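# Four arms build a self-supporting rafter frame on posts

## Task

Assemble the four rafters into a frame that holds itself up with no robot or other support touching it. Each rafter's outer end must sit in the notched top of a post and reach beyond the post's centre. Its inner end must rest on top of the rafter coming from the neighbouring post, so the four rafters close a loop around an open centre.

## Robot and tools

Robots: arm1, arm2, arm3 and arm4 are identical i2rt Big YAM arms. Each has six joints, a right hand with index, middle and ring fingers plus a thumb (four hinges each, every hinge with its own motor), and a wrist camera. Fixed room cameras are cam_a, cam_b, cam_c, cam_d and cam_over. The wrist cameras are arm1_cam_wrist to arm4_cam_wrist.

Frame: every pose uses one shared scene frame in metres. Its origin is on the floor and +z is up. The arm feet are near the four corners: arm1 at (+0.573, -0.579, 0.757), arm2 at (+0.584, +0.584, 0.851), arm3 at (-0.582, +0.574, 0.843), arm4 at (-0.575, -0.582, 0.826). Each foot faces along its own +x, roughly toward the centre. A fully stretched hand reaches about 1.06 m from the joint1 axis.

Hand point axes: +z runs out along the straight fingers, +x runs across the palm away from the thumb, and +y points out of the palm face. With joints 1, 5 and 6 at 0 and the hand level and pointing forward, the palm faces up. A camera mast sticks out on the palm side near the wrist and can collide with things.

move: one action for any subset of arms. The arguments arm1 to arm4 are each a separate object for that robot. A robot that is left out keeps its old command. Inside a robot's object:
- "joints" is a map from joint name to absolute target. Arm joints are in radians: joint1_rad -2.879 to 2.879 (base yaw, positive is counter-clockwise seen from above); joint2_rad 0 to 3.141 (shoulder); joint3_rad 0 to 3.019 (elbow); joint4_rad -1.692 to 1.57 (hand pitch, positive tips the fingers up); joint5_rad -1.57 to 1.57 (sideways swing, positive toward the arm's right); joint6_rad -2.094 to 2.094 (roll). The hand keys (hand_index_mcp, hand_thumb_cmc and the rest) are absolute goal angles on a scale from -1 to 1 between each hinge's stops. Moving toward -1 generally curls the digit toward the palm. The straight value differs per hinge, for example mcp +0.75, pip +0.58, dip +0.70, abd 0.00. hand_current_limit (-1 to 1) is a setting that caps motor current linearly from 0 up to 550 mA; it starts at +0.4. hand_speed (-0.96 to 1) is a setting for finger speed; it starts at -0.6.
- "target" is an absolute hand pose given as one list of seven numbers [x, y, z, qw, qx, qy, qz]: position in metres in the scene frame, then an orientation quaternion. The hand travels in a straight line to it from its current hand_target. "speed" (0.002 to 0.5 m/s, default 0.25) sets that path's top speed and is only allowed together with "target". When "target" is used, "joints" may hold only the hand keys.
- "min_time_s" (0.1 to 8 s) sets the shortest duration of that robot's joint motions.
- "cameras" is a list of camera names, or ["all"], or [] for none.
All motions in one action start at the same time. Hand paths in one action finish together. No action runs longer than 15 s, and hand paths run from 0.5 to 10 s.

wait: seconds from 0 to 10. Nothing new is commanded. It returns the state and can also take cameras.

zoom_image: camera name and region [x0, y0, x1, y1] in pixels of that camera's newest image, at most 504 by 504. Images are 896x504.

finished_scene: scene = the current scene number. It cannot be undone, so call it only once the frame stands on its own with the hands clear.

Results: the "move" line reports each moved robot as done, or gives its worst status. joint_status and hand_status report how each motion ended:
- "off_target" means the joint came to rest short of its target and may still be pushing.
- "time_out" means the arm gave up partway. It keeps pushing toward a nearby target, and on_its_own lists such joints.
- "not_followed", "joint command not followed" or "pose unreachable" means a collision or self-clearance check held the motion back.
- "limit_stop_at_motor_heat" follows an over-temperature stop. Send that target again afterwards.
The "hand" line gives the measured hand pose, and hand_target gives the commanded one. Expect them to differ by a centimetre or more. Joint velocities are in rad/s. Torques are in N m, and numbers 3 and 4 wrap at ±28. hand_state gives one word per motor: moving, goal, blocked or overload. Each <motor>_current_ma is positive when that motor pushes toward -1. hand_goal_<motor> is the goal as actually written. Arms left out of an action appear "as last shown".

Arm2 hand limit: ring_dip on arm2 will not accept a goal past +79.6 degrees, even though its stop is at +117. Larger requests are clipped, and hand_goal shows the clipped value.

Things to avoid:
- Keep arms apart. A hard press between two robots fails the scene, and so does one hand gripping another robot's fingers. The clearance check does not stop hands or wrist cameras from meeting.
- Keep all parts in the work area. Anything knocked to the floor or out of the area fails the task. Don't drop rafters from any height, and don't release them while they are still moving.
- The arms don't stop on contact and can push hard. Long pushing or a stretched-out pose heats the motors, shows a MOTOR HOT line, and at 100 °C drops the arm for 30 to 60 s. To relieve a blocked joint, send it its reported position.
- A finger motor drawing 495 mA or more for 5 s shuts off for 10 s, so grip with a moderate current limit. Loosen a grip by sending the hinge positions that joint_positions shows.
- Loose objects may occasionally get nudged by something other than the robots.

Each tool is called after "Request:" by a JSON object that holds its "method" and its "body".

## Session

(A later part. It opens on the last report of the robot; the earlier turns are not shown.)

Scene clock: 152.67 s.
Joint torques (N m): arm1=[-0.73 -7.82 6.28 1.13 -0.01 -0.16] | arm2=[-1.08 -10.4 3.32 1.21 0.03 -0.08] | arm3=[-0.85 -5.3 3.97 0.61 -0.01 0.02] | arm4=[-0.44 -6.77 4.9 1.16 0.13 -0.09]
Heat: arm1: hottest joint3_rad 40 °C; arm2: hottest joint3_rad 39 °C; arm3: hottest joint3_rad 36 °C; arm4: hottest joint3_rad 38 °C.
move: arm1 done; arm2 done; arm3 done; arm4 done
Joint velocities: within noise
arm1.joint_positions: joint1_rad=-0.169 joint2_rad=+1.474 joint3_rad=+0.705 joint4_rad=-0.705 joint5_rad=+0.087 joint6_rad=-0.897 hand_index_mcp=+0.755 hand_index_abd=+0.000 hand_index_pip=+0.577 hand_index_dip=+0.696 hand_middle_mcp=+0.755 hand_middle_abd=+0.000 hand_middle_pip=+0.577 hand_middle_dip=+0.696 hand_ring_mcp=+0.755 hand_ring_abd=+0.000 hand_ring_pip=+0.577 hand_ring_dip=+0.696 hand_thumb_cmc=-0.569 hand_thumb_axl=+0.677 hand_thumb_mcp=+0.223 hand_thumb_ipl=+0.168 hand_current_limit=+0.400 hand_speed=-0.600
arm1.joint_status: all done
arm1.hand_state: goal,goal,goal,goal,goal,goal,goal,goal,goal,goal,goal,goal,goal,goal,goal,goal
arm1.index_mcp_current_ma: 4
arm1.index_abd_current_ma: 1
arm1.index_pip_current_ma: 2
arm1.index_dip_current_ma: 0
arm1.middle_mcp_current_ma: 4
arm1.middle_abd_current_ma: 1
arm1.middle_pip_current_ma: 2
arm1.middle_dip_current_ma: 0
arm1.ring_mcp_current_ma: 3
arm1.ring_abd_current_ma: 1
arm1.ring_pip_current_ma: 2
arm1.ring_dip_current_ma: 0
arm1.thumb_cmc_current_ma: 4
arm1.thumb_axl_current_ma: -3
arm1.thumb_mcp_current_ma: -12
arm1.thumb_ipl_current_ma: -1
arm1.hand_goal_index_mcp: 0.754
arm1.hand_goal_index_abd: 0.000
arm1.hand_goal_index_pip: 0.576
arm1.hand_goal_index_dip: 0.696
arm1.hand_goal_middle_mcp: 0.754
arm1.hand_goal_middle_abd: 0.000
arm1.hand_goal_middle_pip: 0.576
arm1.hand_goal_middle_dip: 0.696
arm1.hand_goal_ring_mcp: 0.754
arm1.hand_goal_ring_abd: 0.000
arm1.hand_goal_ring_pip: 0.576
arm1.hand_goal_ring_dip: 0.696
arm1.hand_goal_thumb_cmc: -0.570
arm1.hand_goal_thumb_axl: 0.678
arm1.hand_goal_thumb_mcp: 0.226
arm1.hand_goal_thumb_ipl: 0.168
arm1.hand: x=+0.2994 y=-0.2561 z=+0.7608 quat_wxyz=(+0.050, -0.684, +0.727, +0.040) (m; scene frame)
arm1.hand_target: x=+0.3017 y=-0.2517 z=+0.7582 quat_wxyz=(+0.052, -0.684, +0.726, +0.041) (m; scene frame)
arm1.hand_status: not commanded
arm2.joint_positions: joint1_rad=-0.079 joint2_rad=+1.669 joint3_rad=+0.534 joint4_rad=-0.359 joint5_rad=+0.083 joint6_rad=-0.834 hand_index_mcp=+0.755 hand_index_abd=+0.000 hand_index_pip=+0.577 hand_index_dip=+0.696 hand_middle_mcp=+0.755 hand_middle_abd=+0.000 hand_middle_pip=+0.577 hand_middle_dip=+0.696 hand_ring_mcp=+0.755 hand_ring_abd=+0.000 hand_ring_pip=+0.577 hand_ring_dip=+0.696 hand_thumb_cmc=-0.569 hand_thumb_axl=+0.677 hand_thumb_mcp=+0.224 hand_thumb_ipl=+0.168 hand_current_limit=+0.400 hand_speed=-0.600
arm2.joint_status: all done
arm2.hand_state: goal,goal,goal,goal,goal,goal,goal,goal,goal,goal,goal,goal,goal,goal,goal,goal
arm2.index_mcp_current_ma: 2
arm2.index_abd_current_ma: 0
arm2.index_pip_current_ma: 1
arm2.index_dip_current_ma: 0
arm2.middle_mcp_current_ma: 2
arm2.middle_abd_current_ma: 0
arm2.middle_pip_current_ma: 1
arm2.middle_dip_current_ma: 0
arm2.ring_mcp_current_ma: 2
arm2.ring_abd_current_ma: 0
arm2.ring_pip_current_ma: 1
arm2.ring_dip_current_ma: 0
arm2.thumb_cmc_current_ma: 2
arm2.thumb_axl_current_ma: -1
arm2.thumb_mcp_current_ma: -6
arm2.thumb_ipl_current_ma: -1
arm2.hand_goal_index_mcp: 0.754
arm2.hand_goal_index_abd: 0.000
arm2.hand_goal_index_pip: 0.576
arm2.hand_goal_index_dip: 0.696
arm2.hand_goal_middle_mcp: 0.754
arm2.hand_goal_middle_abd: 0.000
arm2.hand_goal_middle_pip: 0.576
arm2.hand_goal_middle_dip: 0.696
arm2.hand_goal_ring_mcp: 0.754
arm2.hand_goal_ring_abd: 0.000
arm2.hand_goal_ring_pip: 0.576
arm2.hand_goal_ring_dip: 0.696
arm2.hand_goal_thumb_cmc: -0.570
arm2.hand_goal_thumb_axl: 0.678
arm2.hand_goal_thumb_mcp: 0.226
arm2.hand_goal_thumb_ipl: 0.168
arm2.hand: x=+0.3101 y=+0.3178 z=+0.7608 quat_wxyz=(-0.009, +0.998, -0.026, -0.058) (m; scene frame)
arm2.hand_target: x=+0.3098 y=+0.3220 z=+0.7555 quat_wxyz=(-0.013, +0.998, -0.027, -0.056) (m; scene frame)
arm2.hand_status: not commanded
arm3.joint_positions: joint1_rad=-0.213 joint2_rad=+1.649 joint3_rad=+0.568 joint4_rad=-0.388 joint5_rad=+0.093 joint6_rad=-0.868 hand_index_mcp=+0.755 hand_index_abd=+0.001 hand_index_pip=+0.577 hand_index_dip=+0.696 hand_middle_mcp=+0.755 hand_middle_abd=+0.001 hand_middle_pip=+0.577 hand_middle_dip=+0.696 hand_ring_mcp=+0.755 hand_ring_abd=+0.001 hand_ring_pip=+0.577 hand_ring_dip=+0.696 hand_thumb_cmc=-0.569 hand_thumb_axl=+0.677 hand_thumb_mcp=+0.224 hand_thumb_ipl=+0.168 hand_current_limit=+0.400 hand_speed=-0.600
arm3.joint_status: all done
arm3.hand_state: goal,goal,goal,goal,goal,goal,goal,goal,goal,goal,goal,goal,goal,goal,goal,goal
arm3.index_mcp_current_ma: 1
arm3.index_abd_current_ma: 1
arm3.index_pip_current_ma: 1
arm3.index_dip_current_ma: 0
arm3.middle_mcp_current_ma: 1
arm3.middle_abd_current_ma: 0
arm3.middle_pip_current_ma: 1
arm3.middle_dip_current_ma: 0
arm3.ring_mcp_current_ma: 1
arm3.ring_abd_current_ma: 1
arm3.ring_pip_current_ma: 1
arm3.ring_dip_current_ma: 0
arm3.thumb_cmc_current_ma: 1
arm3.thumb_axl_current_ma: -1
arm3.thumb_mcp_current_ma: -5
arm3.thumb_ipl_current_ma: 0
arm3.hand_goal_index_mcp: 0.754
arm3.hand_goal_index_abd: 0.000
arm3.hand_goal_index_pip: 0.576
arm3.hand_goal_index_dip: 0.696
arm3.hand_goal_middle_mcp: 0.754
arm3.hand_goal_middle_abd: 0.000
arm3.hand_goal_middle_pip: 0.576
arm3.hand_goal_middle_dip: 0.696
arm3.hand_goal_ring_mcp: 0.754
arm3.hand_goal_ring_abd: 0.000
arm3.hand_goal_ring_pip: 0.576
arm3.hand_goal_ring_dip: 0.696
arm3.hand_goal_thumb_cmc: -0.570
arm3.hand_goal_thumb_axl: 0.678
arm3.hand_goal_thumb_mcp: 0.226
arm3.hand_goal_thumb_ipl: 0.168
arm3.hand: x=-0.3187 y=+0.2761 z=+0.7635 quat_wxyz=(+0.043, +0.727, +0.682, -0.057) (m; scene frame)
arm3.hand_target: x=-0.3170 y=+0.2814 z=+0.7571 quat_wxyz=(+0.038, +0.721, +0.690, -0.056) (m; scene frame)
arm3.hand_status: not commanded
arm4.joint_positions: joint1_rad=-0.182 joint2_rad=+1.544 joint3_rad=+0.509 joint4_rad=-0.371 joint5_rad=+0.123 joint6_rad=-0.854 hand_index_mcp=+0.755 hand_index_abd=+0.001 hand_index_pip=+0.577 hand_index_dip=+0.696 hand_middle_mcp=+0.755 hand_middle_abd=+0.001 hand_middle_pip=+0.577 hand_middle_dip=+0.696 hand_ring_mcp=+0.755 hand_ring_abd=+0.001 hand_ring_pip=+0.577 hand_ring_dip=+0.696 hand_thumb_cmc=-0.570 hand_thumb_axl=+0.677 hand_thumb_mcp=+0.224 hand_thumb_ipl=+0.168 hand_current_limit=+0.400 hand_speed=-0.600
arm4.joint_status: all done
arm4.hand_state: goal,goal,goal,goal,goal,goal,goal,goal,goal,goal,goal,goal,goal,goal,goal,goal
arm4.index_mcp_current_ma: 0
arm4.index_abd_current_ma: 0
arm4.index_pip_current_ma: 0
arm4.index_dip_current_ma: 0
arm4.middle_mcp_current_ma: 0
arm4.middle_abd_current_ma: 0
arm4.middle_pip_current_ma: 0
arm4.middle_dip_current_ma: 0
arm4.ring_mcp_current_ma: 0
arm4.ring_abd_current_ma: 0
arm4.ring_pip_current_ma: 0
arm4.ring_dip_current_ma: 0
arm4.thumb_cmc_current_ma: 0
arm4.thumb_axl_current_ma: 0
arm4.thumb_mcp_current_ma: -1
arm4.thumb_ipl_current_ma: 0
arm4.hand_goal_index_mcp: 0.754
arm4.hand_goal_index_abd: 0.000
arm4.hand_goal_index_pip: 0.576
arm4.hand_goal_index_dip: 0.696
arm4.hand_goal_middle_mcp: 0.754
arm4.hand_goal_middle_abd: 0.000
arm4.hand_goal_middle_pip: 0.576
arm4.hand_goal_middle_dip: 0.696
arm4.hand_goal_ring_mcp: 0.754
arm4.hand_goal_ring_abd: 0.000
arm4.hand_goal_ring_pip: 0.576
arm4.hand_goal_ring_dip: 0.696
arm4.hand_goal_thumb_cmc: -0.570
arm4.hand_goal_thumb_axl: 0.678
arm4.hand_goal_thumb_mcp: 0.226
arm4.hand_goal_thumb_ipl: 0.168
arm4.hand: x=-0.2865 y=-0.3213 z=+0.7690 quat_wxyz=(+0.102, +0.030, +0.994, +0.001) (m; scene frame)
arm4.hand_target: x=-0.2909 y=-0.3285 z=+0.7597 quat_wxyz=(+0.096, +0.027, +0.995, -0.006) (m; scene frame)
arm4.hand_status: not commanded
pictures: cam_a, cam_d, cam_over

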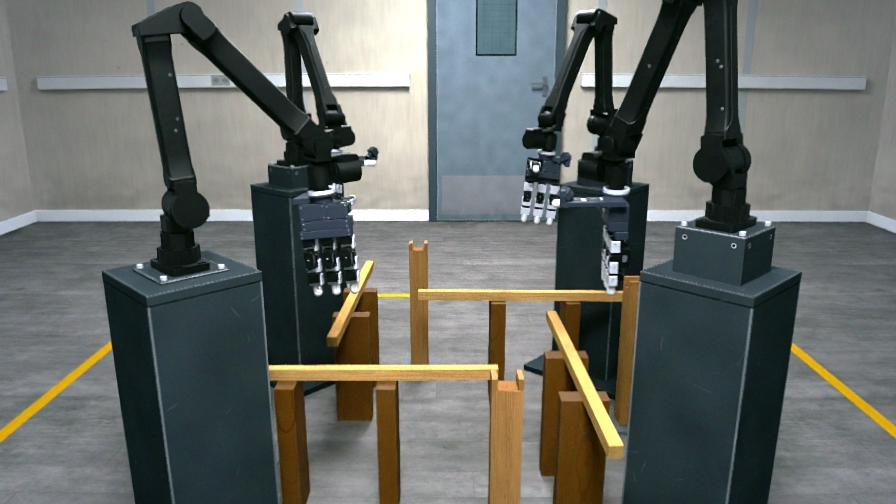

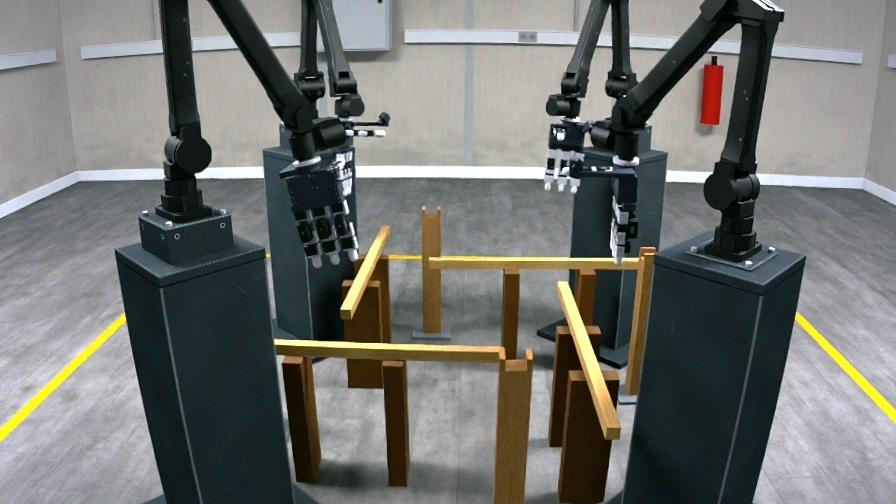

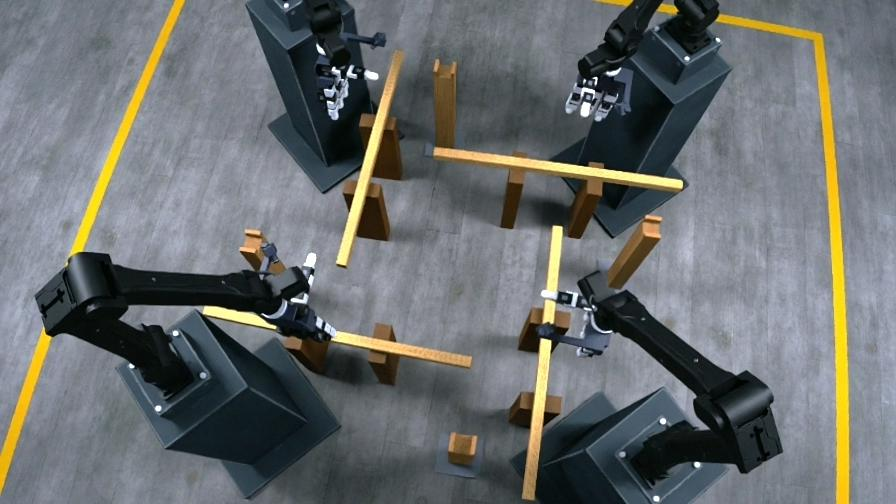

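Request:
{"method": "move", "body": {"arm1": {"target": [0.325, -0.2385, 0.60, 0, -0.7086, 0.7056, 0], "speed": 0.12}, "arm2": {"target": [0.298, 0.344, 0.60, 0, 1, 0.0065, 0], "speed": 0.12}, "arm3": {"target": [-0.338, 0.270, 0.60, 0, 0.7169, 0.6971, 0], "speed": 0.12}, "arm4": {"target": [-0.2815, -0.349, 0.60, 0, 0.0166, 0.9999, 0], "speed": 0.12}, "cameras": ["all"]}}

Scene clock: 179.07 s.
Joint torques (N m): arm1=[-0.21 -10.81 4.19 0.62 -0.37 -0.21] | arm2=[-1.03 -13.8 0.65 0.95 -0.28 -0.11] | arm3=[-2.32 -7.65 1.06 0.36 -0.18 0.01] | arm4=[-0.38 -9.93 1.98 0.7 -0.27 -0.13]
Heat: arm1: hottest joint3_rad 39 °C; arm2: hottest joint3_rad 35 °C; arm3: hottest joint3_rad 34 °C; arm4: hottest joint3_rad 35 °C.
move: arm1 done; arm2 done; arm3 done; arm4 done
Joint velocities: within noise
arm1.joint_positions: joint1_rad=-0.301 joint2_rad=+1.959 joint3_rad=+0.718 joint4_rad=-0.342 joint5_rad=+0.002 joint6_rad=-1.087 hand_index_mcp=+0.755 hand_index_abd=+0.000 hand_index_pip=+0.577 hand_index_dip=+0.696 hand_middle_mcp=+0.755 hand_middle_abd=+0.000 hand_middle_pip=+0.577 hand_middle_dip=+0.696 hand_ring_mcp=+0.755 hand_ring_abd=+0.000 hand_ring_pip=+0.577 hand_ring_dip=+0.696 hand_thumb_cmc=-0.569 hand_thumb_axl=+0.677 hand_thumb_mcp=+0.223 hand_thumb_ipl=+0.168 hand_current_limit=+0.400 hand_speed=-0.600
arm1.joint_status: not commanded
arm1.hand_state: goal,goal,goal,goal,goal,goal,goal,goal,goal,goal,goal,goal,goal,goal,goal,goal
arm1.index_mcp_current_ma: 3
arm1.index_abd_current_ma: 1
arm1.index_pip_current_ma: 2
arm1.index_dip_current_ma: 0
arm1.middle_mcp_current_ma: 3
arm1.middle_abd_current_ma: 1
arm1.middle_pip_current_ma: 2
arm1.middle_dip_current_ma: 0
arm1.ring_mcp_current_ma: 3
arm1.ring_abd_current_ma: 1
arm1.ring_pip_current_ma: 2
arm1.ring_dip_current_ma: 0
arm1.thumb_cmc_current_ma: 4
arm1.thumb_axl_current_ma: -3
arm1.thumb_mcp_current_ma: -12
arm1.thumb_ipl_current_ma: -1
arm1.hand_goal_index_mcp: 0.754
arm1.hand_goal_index_abd: 0.000
arm1.hand_goal_index_pip: 0.576
arm1.hand_goal_index_dip: 0.696
arm1.hand_goal_middle_mcp: 0.754
arm1.hand_goal_middle_abd: 0.000
arm1.hand_goal_middle_pip: 0.576
arm1.hand_goal_middle_dip: 0.696
arm1.hand_goal_ring_mcp: 0.754
arm1.hand_goal_ring_abd: 0.000
arm1.hand_goal_ring_pip: 0.576
arm1.hand_goal_ring_dip: 0.696
arm1.hand_goal_thumb_cmc: -0.570
arm1.hand_goal_thumb_axl: 0.678
arm1.hand_goal_thumb_mcp: 0.226
arm1.hand_goal_thumb_ipl: 0.168
arm1.hand: x=+0.3269 y=-0.2481 z=+0.6014 quat_wxyz=(+0.000, -0.707, +0.707, -0.007) (m; scene frame)
arm1.hand_target: x=+0.3252 y=-0.2385 z=+0.6002 quat_wxyz=(+0.000, -0.708, +0.706, +0.000) (m; scene frame)
arm1.hand_status: done (0.010 m and 0.9 deg from the pose sent, 0.164 m and 8.3 deg at the start)
arm2.joint_positions: joint1_rad=-0.225 joint2_rad=+2.245 joint3_rad=+0.664 joint4_rad=+0.016 joint5_rad=-0.006 joint6_rad=-1.042 hand_index_mcp=+0.755 hand_index_abd=+0.000 hand_index_pip=+0.577 hand_index_dip=+0.696 hand_middle_mcp=+0.755 hand_middle_abd=+0.000 hand_middle_pip=+0.577 hand_middle_dip=+0.696 hand_ring_mcp=+0.755 hand_ring_abd=+0.000 hand_ring_pip=+0.577 hand_ring_dip=+0.696 hand_thumb_cmc=-0.569 hand_thumb_axl=+0.677 hand_thumb_mcp=+0.224 hand_thumb_ipl=+0.168 hand_current_limit=+0.400 hand_speed=-0.600
arm2.joint_status: not commanded
arm2.hand_state: goal,goal,goal,goal,goal,goal,goal,goal,goal,goal,goal,goal,goal,goal,goal,goal
arm2.index_mcp_current_ma: 2
arm2.index_abd_current_ma: 0
arm2.index_pip_current_ma: 1
arm2.index_dip_current_ma: 0
arm2.middle_mcp_current_ma: 1
arm2.middle_abd_current_ma: 0
arm2.middle_pip_current_ma: 1
arm2.middle_dip_current_ma: 0
arm2.ring_mcp_current_ma: 2
arm2.ring_abd_current_ma: 0
arm2.ring_pip_current_ma: 1
arm2.ring_dip_current_ma: 0
arm2.thumb_cmc_current_ma: 2
arm2.thumb_axl_current_ma: -1
arm2.thumb_mcp_current_ma: -6
arm2.thumb_ipl_current_ma: -1
arm2.hand_goal_index_mcp: 0.754
arm2.hand_goal_index_abd: 0.000
arm2.hand_goal_index_pip: 0.576
arm2.hand_goal_index_dip: 0.696
arm2.hand_goal_middle_mcp: 0.754
arm2.hand_goal_middle_abd: 0.000
arm2.hand_goal_middle_pip: 0.576
arm2.hand_goal_middle_dip: 0.696
arm2.hand_goal_ring_mcp: 0.754
arm2.hand_goal_ring_abd: 0.000
arm2.hand_goal_ring_pip: 0.576
arm2.hand_goal_ring_dip: 0.696
arm2.hand_goal_thumb_cmc: -0.570
arm2.hand_goal_thumb_axl: 0.678
arm2.hand_goal_thumb_mcp: 0.226
arm2.hand_goal_thumb_ipl: 0.168
arm2.hand: x=+0.2973 y=+0.3409 z=+0.6061 quat_wxyz=(+0.000, +1.000, +0.007, -0.003) (m; scene frame)
arm2.hand_target: x=+0.2981 y=+0.3440 z=+0.6002 quat_wxyz=(+0.000, +1.000, +0.006, +0.000) (m; scene frame)
arm2.hand_status: done (0.007 m and 0.4 deg from the pose sent, 0.163 m and 7.8 deg at the start)
arm3.joint_positions: joint1_rad=-0.324 joint2_rad=+2.208 joint3_rad=+0.688 joint4_rad=-0.040 joint5_rad=-0.010 joint6_rad=-1.007 hand_index_mcp=+0.755 hand_index_abd=+0.001 hand_index_pip=+0.577 hand_index_dip=+0.696 hand_middle_mcp=+0.755 hand_middle_abd=+0.001 hand_middle_pip=+0.577 hand_middle_dip=+0.696 hand_ring_mcp=+0.755 hand_ring_abd=+0.001 hand_ring_pip=+0.577 hand_ring_dip=+0.696 hand_thumb_cmc=-0.569 hand_thumb_axl=+0.677 hand_thumb_mcp=+0.224 hand_thumb_ipl=+0.168 hand_current_limit=+0.400 hand_speed=-0.600
arm3.joint_status: not commanded
arm3.hand_state: goal,goal,goal,goal,goal,goal,goal,goal,goal,goal,goal,goal,goal,goal,goal,goal
arm3.index_mcp_current_ma: 1
arm3.index_abd_current_ma: 1
arm3.index_pip_current_ma: 1
arm3.index_dip_current_ma: 0
arm3.middle_mcp_current_ma: 1
arm3.middle_abd_current_ma: 0
arm3.middle_pip_current_ma: 1
arm3.middle_dip_current_ma: 0
arm3.ring_mcp_current_ma: 1
arm3.ring_abd_current_ma: 1
arm3.ring_pip_current_ma: 1
arm3.ring_dip_current_ma: 0
arm3.thumb_cmc_current_ma: 1
arm3.thumb_axl_current_ma: -1
arm3.thumb_mcp_current_ma: -5
arm3.thumb_ipl_current_ma: 0
arm3.hand_goal_index_mcp: 0.754
arm3.hand_goal_index_abd: 0.000
arm3.hand_goal_index_pip: 0.576
arm3.hand_goal_index_dip: 0.696
arm3.hand_goal_middle_mcp: 0.754
arm3.hand_goal_middle_abd: 0.000
arm3.hand_goal_middle_pip: 0.576
arm3.hand_goal_middle_dip: 0.696
arm3.hand_goal_ring_mcp: 0.754
arm3.hand_goal_ring_abd: 0.000
arm3.hand_goal_ring_pip: 0.576
arm3.hand_goal_ring_dip: 0.696
arm3.hand_goal_thumb_cmc: -0.570
arm3.hand_goal_thumb_axl: 0.678
arm3.hand_goal_thumb_mcp: 0.226
arm3.hand_goal_thumb_ipl: 0.168
arm3.hand: x=-0.3352 y=+0.2690 z=+0.6073 quat_wxyz=(+0.004, +0.718, +0.696, -0.002) (m; scene frame)
arm3.hand_target: x=-0.3380 y=+0.2700 z=+0.6002 quat_wxyz=(+0.000, +0.717, +0.697, +0.000) (m; scene frame)
arm3.hand_status: done (0.008 m and 0.5 deg from the pose sent, 0.165 m and 8.5 deg at the start)
arm4.joint_positions: joint1_rad=-0.330 joint2_rad=+2.144 joint3_rad=+0.625 joint4_rad=-0.046 joint5_rad=-0.004 joint6_rad=-1.015 hand_index_mcp=+0.755 hand_index_abd=+0.001 hand_index_pip=+0.577 hand_index_dip=+0.696 hand_middle_mcp=+0.755 hand_middle_abd=+0.001 hand_middle_pip=+0.577 hand_middle_dip=+0.696 hand_ring_mcp=+0.755 hand_ring_abd=+0.001 hand_ring_pip=+0.577 hand_ring_dip=+0.696 hand_thumb_cmc=-0.570 hand_thumb_axl=+0.677 hand_thumb_mcp=+0.224 hand_thumb_ipl=+0.168 hand_current_limit=+0.400 hand_speed=-0.600
arm4.joint_status: not commanded
arm4.hand_state: goal,goal,goal,goal,goal,goal,goal,goal,goal,goal,goal,goal,goal,goal,goal,goal
arm4.index_mcp_current_ma: 0
arm4.index_abd_current_ma: 0
arm4.index_pip_current_ma: 0
arm4.index_dip_current_ma: 0
arm4.middle_mcp_current_ma: 0
arm4.middle_abd_current_ma: 0
arm4.middle_pip_current_ma: 0
arm4.middle_dip_current_ma: 0
arm4.ring_mcp_current_ma: 0
arm4.ring_abd_current_ma: 0
arm4.ring_pip_current_ma: 0
arm4.ring_dip_current_ma: 0
arm4.thumb_cmc_current_ma: 0
arm4.thumb_axl_current_ma: 0
arm4.thumb_mcp_current_ma: -1
arm4.thumb_ipl_current_ma: 0
arm4.hand_goal_index_mcp: 0.754
arm4.hand_goal_index_abd: 0.000
arm4.hand_goal_index_pip: 0.576
arm4.hand_goal_index_dip: 0.696
arm4.hand_goal_middle_mcp: 0.754
arm4.hand_goal_middle_abd: 0.000
arm4.hand_goal_middle_pip: 0.576
arm4.hand_goal_middle_dip: 0.696
arm4.hand_goal_ring_mcp: 0.754
arm4.hand_goal_ring_abd: 0.000
arm4.hand_goal_ring_pip: 0.576
arm4.hand_goal_ring_dip: 0.696
arm4.hand_goal_thumb_cmc: -0.570
arm4.hand_goal_thumb_axl: 0.678
arm4.hand_goal_thumb_mcp: 0.226
arm4.hand_goal_thumb_ipl: 0.168
arm4.hand: x=-0.2840 y=-0.3484 z=+0.6068 quat_wxyz=(+0.001, +0.019, +1.000, -0.001) (m; scene frame)
arm4.hand_target: x=-0.2817 y=-0.3491 z=+0.6002 quat_wxyz=(+0.000, +0.017, +1.000, +0.000) (m; scene frame)
arm4.hand_status: done (0.007 m and 0.3 deg from the pose sent, 0.171 m and 11.8 deg at the start)
pictures: arm1_cam_wrist, arm2_cam_wrist, arm3_cam_wrist, arm4_cam_wrist, cam_a, cam_b, cam_c, cam_d, cam_over

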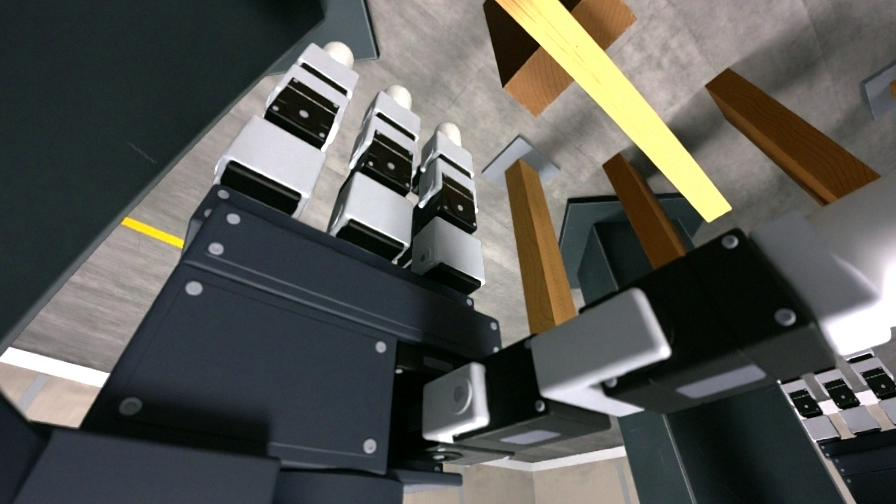

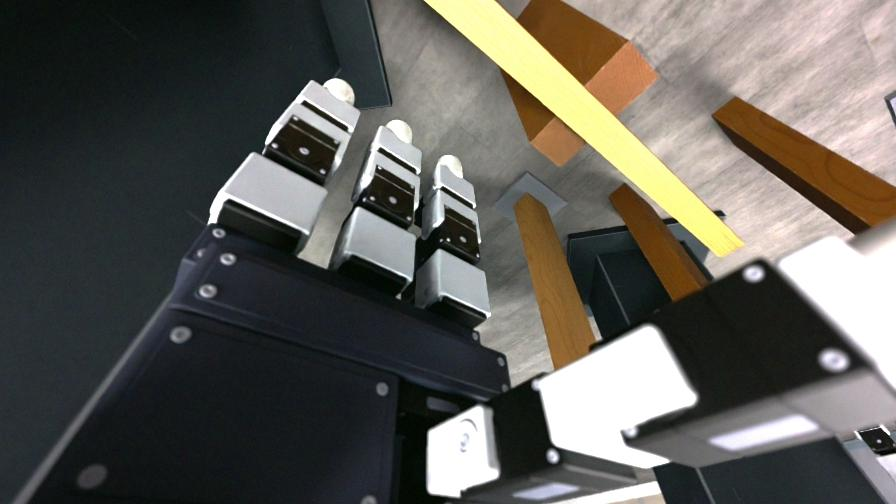

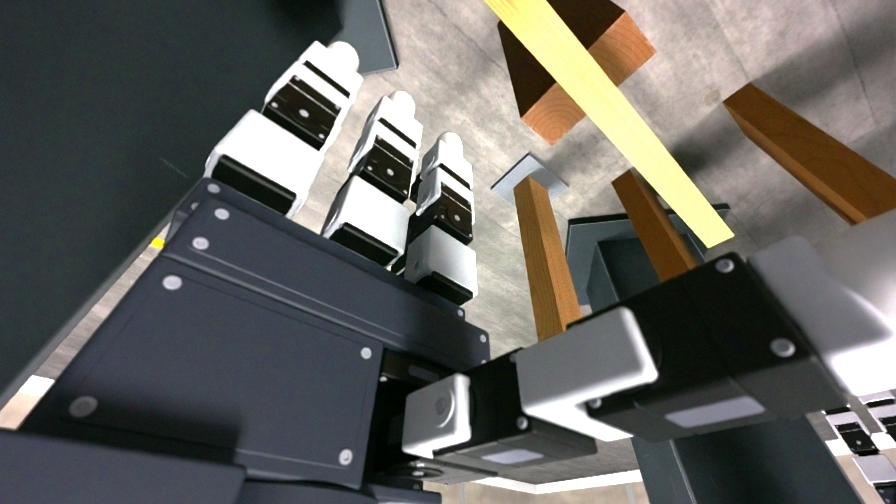

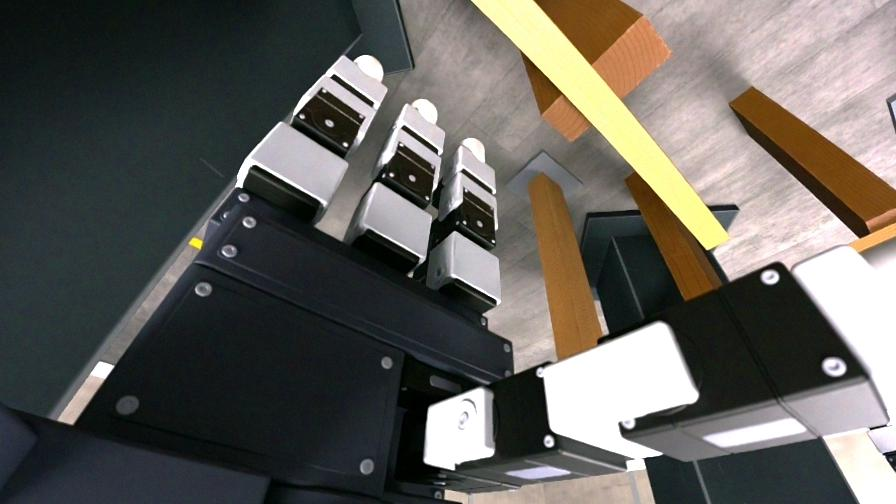

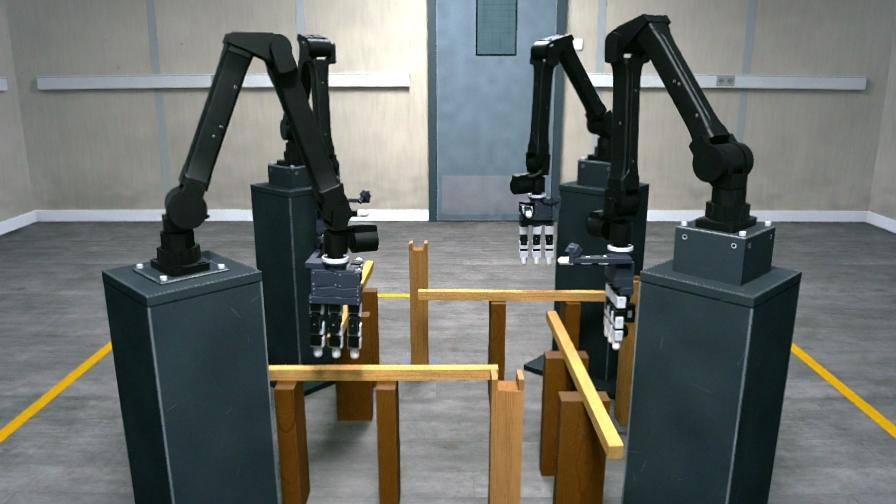

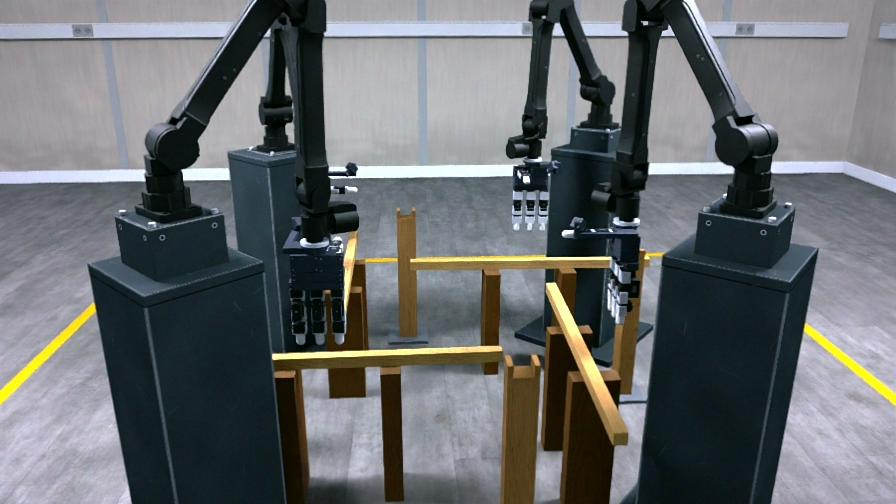

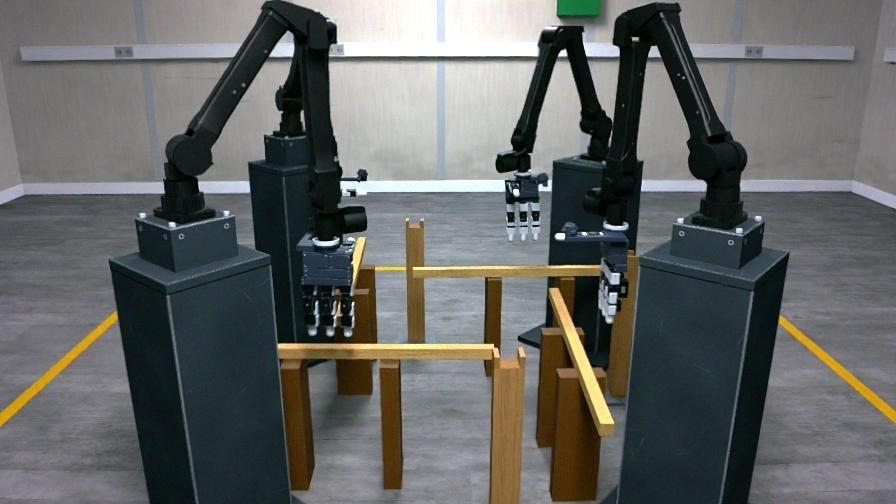

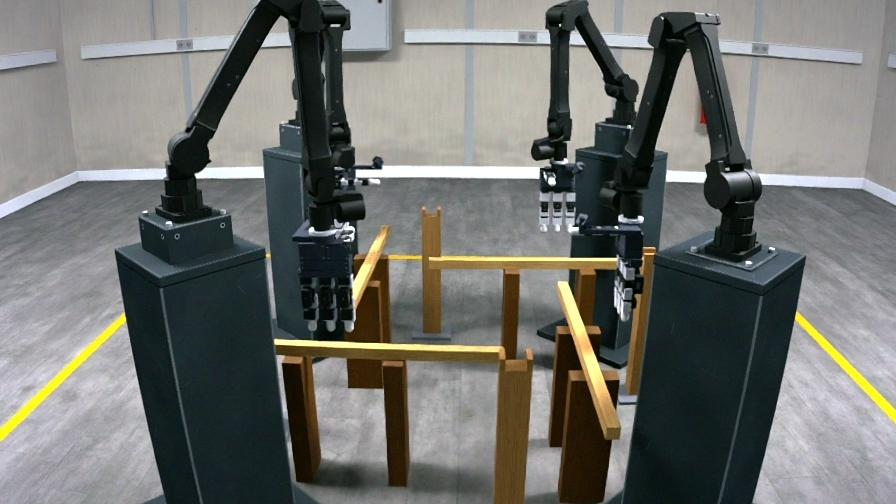

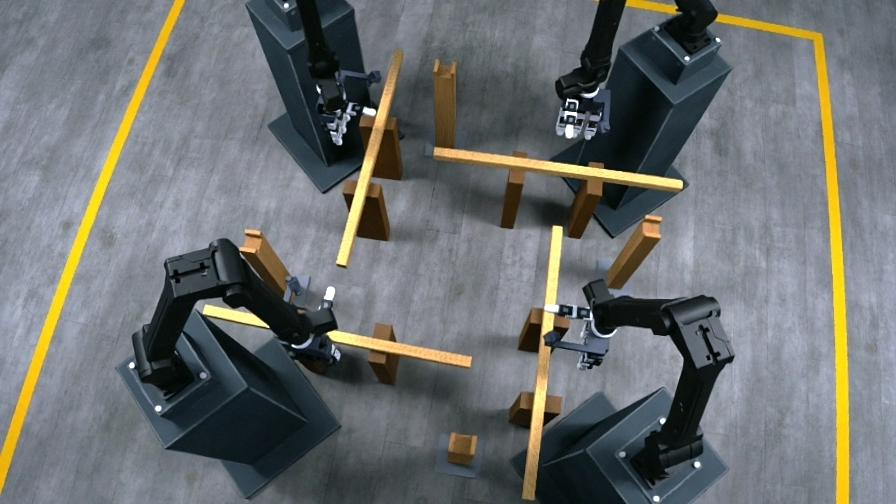

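Request:
{"method": "zoom_image", "body": {"camera": "cam_a", "region": [260, 300, 520, 446]}}

Request:
{"method": "zoom_image", "body": {"camera": "cam_b", "region": [260, 300, 520, 446]}}

Request:
{"method": "zoom_image", "body": {"camera": "cam_c", "region": [260, 280, 520, 426]}}

Request:
{"method": "zoom_image", "body": {"camera": "cam_d", "region": [260, 280, 520, 426]}}

Scaled by 1.938.

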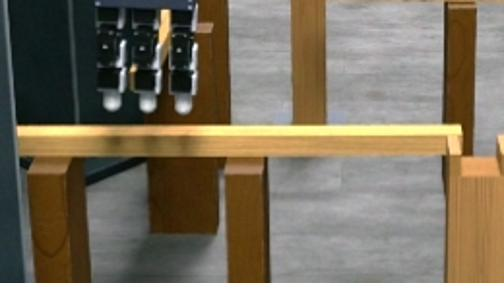

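Scaled by 1.938.

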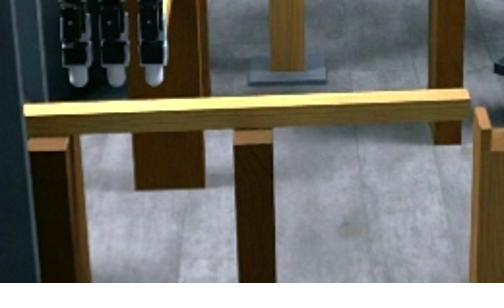

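Scaled by 1.938.

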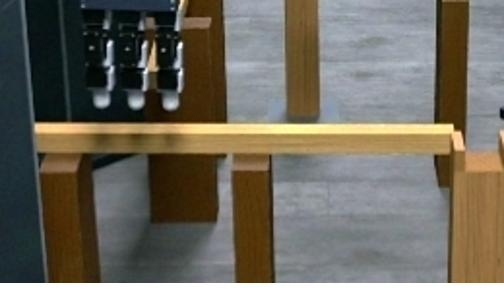

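Scaled by 1.938.

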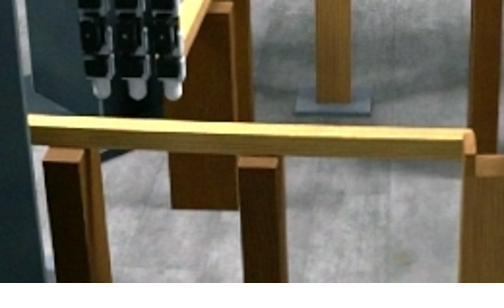

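Request:
{"method": "zoom_image", "body": {"camera": "cam_b", "region": [260, 280, 400, 420]}}

Request:
{"method": "zoom_image", "body": {"camera": "cam_b", "region": [480, 300, 560, 400]}}

Request:
{"method": "zoom_image", "body": {"camera": "cam_b", "region": [370, 180, 450, 260]}}

Scaled by 3.600.

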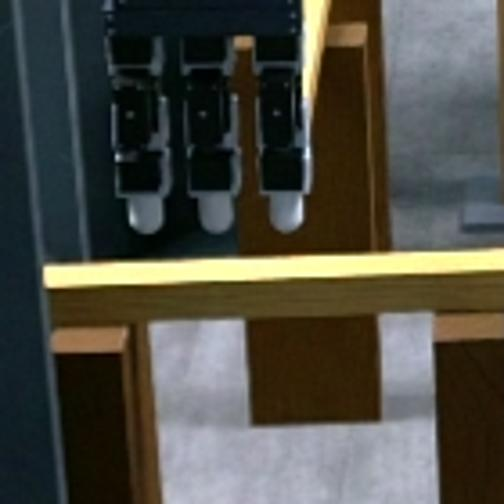

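Scaled by 5.040.

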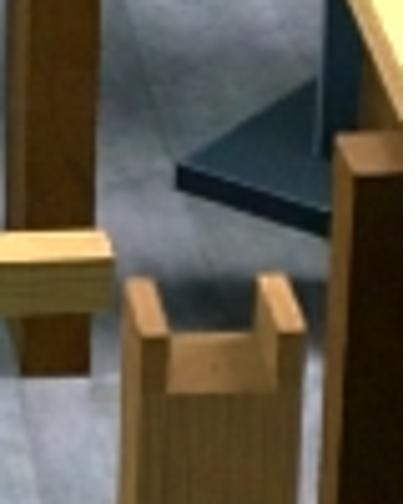

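Scaled by 6.300.

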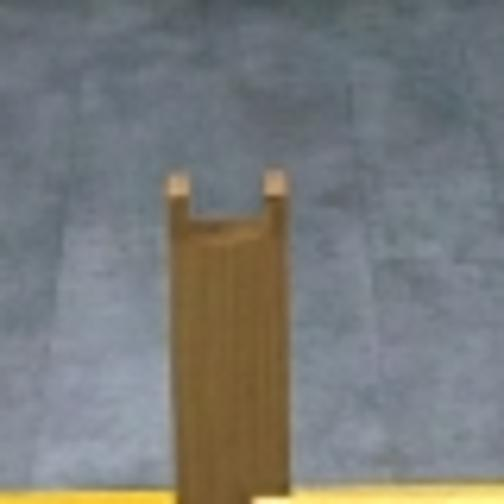

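Request:
{"method": "zoom_image", "body": {"camera": "cam_c", "region": [470, 300, 550, 400]}}

Request:
{"method": "zoom_image", "body": {"camera": "cam_c", "region": [375, 200, 455, 280]}}

Request:
{"method": "zoom_image", "body": {"camera": "cam_c", "region": [270, 270, 410, 410]}}

Request:
{"method": "zoom_image", "body": {"camera": "cam_d", "region": [480, 300, 560, 400]}}

Request:
{"method": "zoom_image", "body": {"camera": "cam_d", "region": [390, 190, 470, 270]}}

Request:
{"method": "zoom_image", "body": {"camera": "cam_d", "region": [270, 270, 410, 410]}}

Scaled by 5.040.

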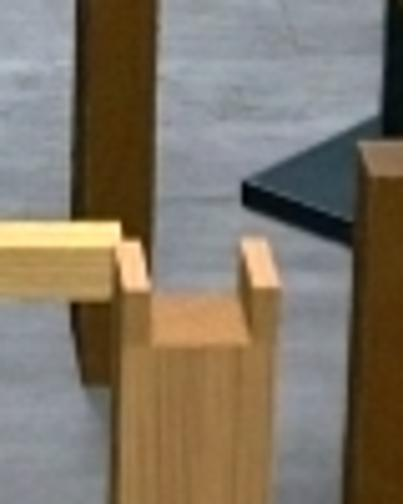

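Scaled by 6.300.

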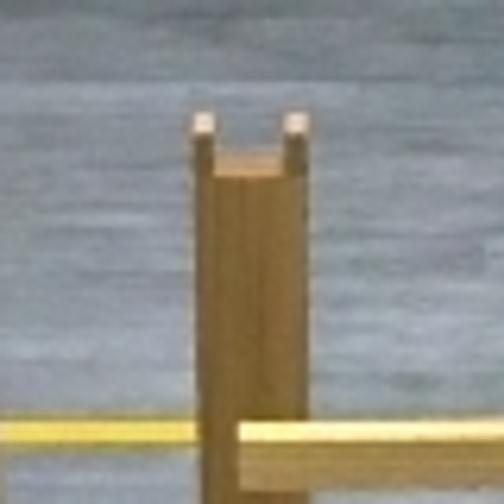

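Scaled by 3.600.

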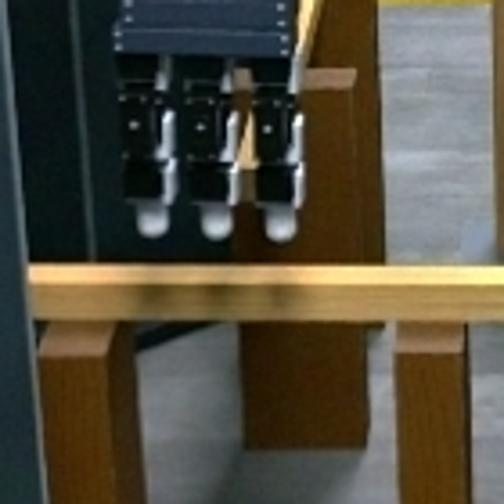

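Scaled by 5.040.

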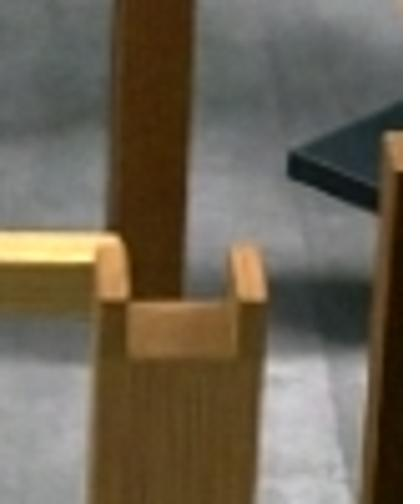

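Scaled by 6.300.

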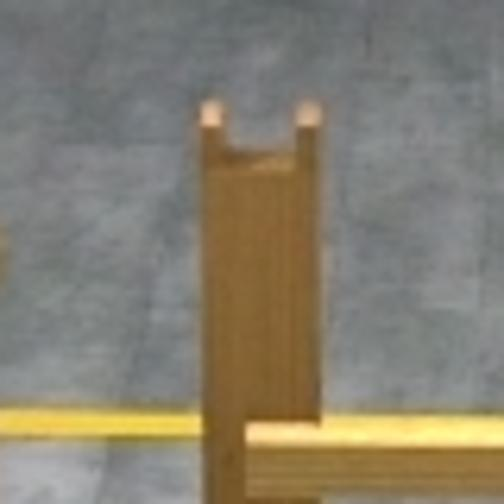

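Scaled by 3.600.

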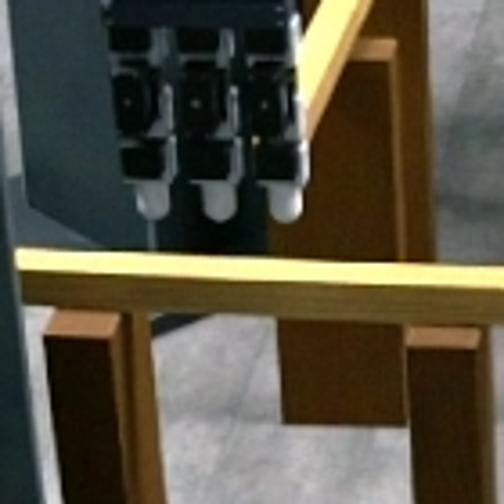

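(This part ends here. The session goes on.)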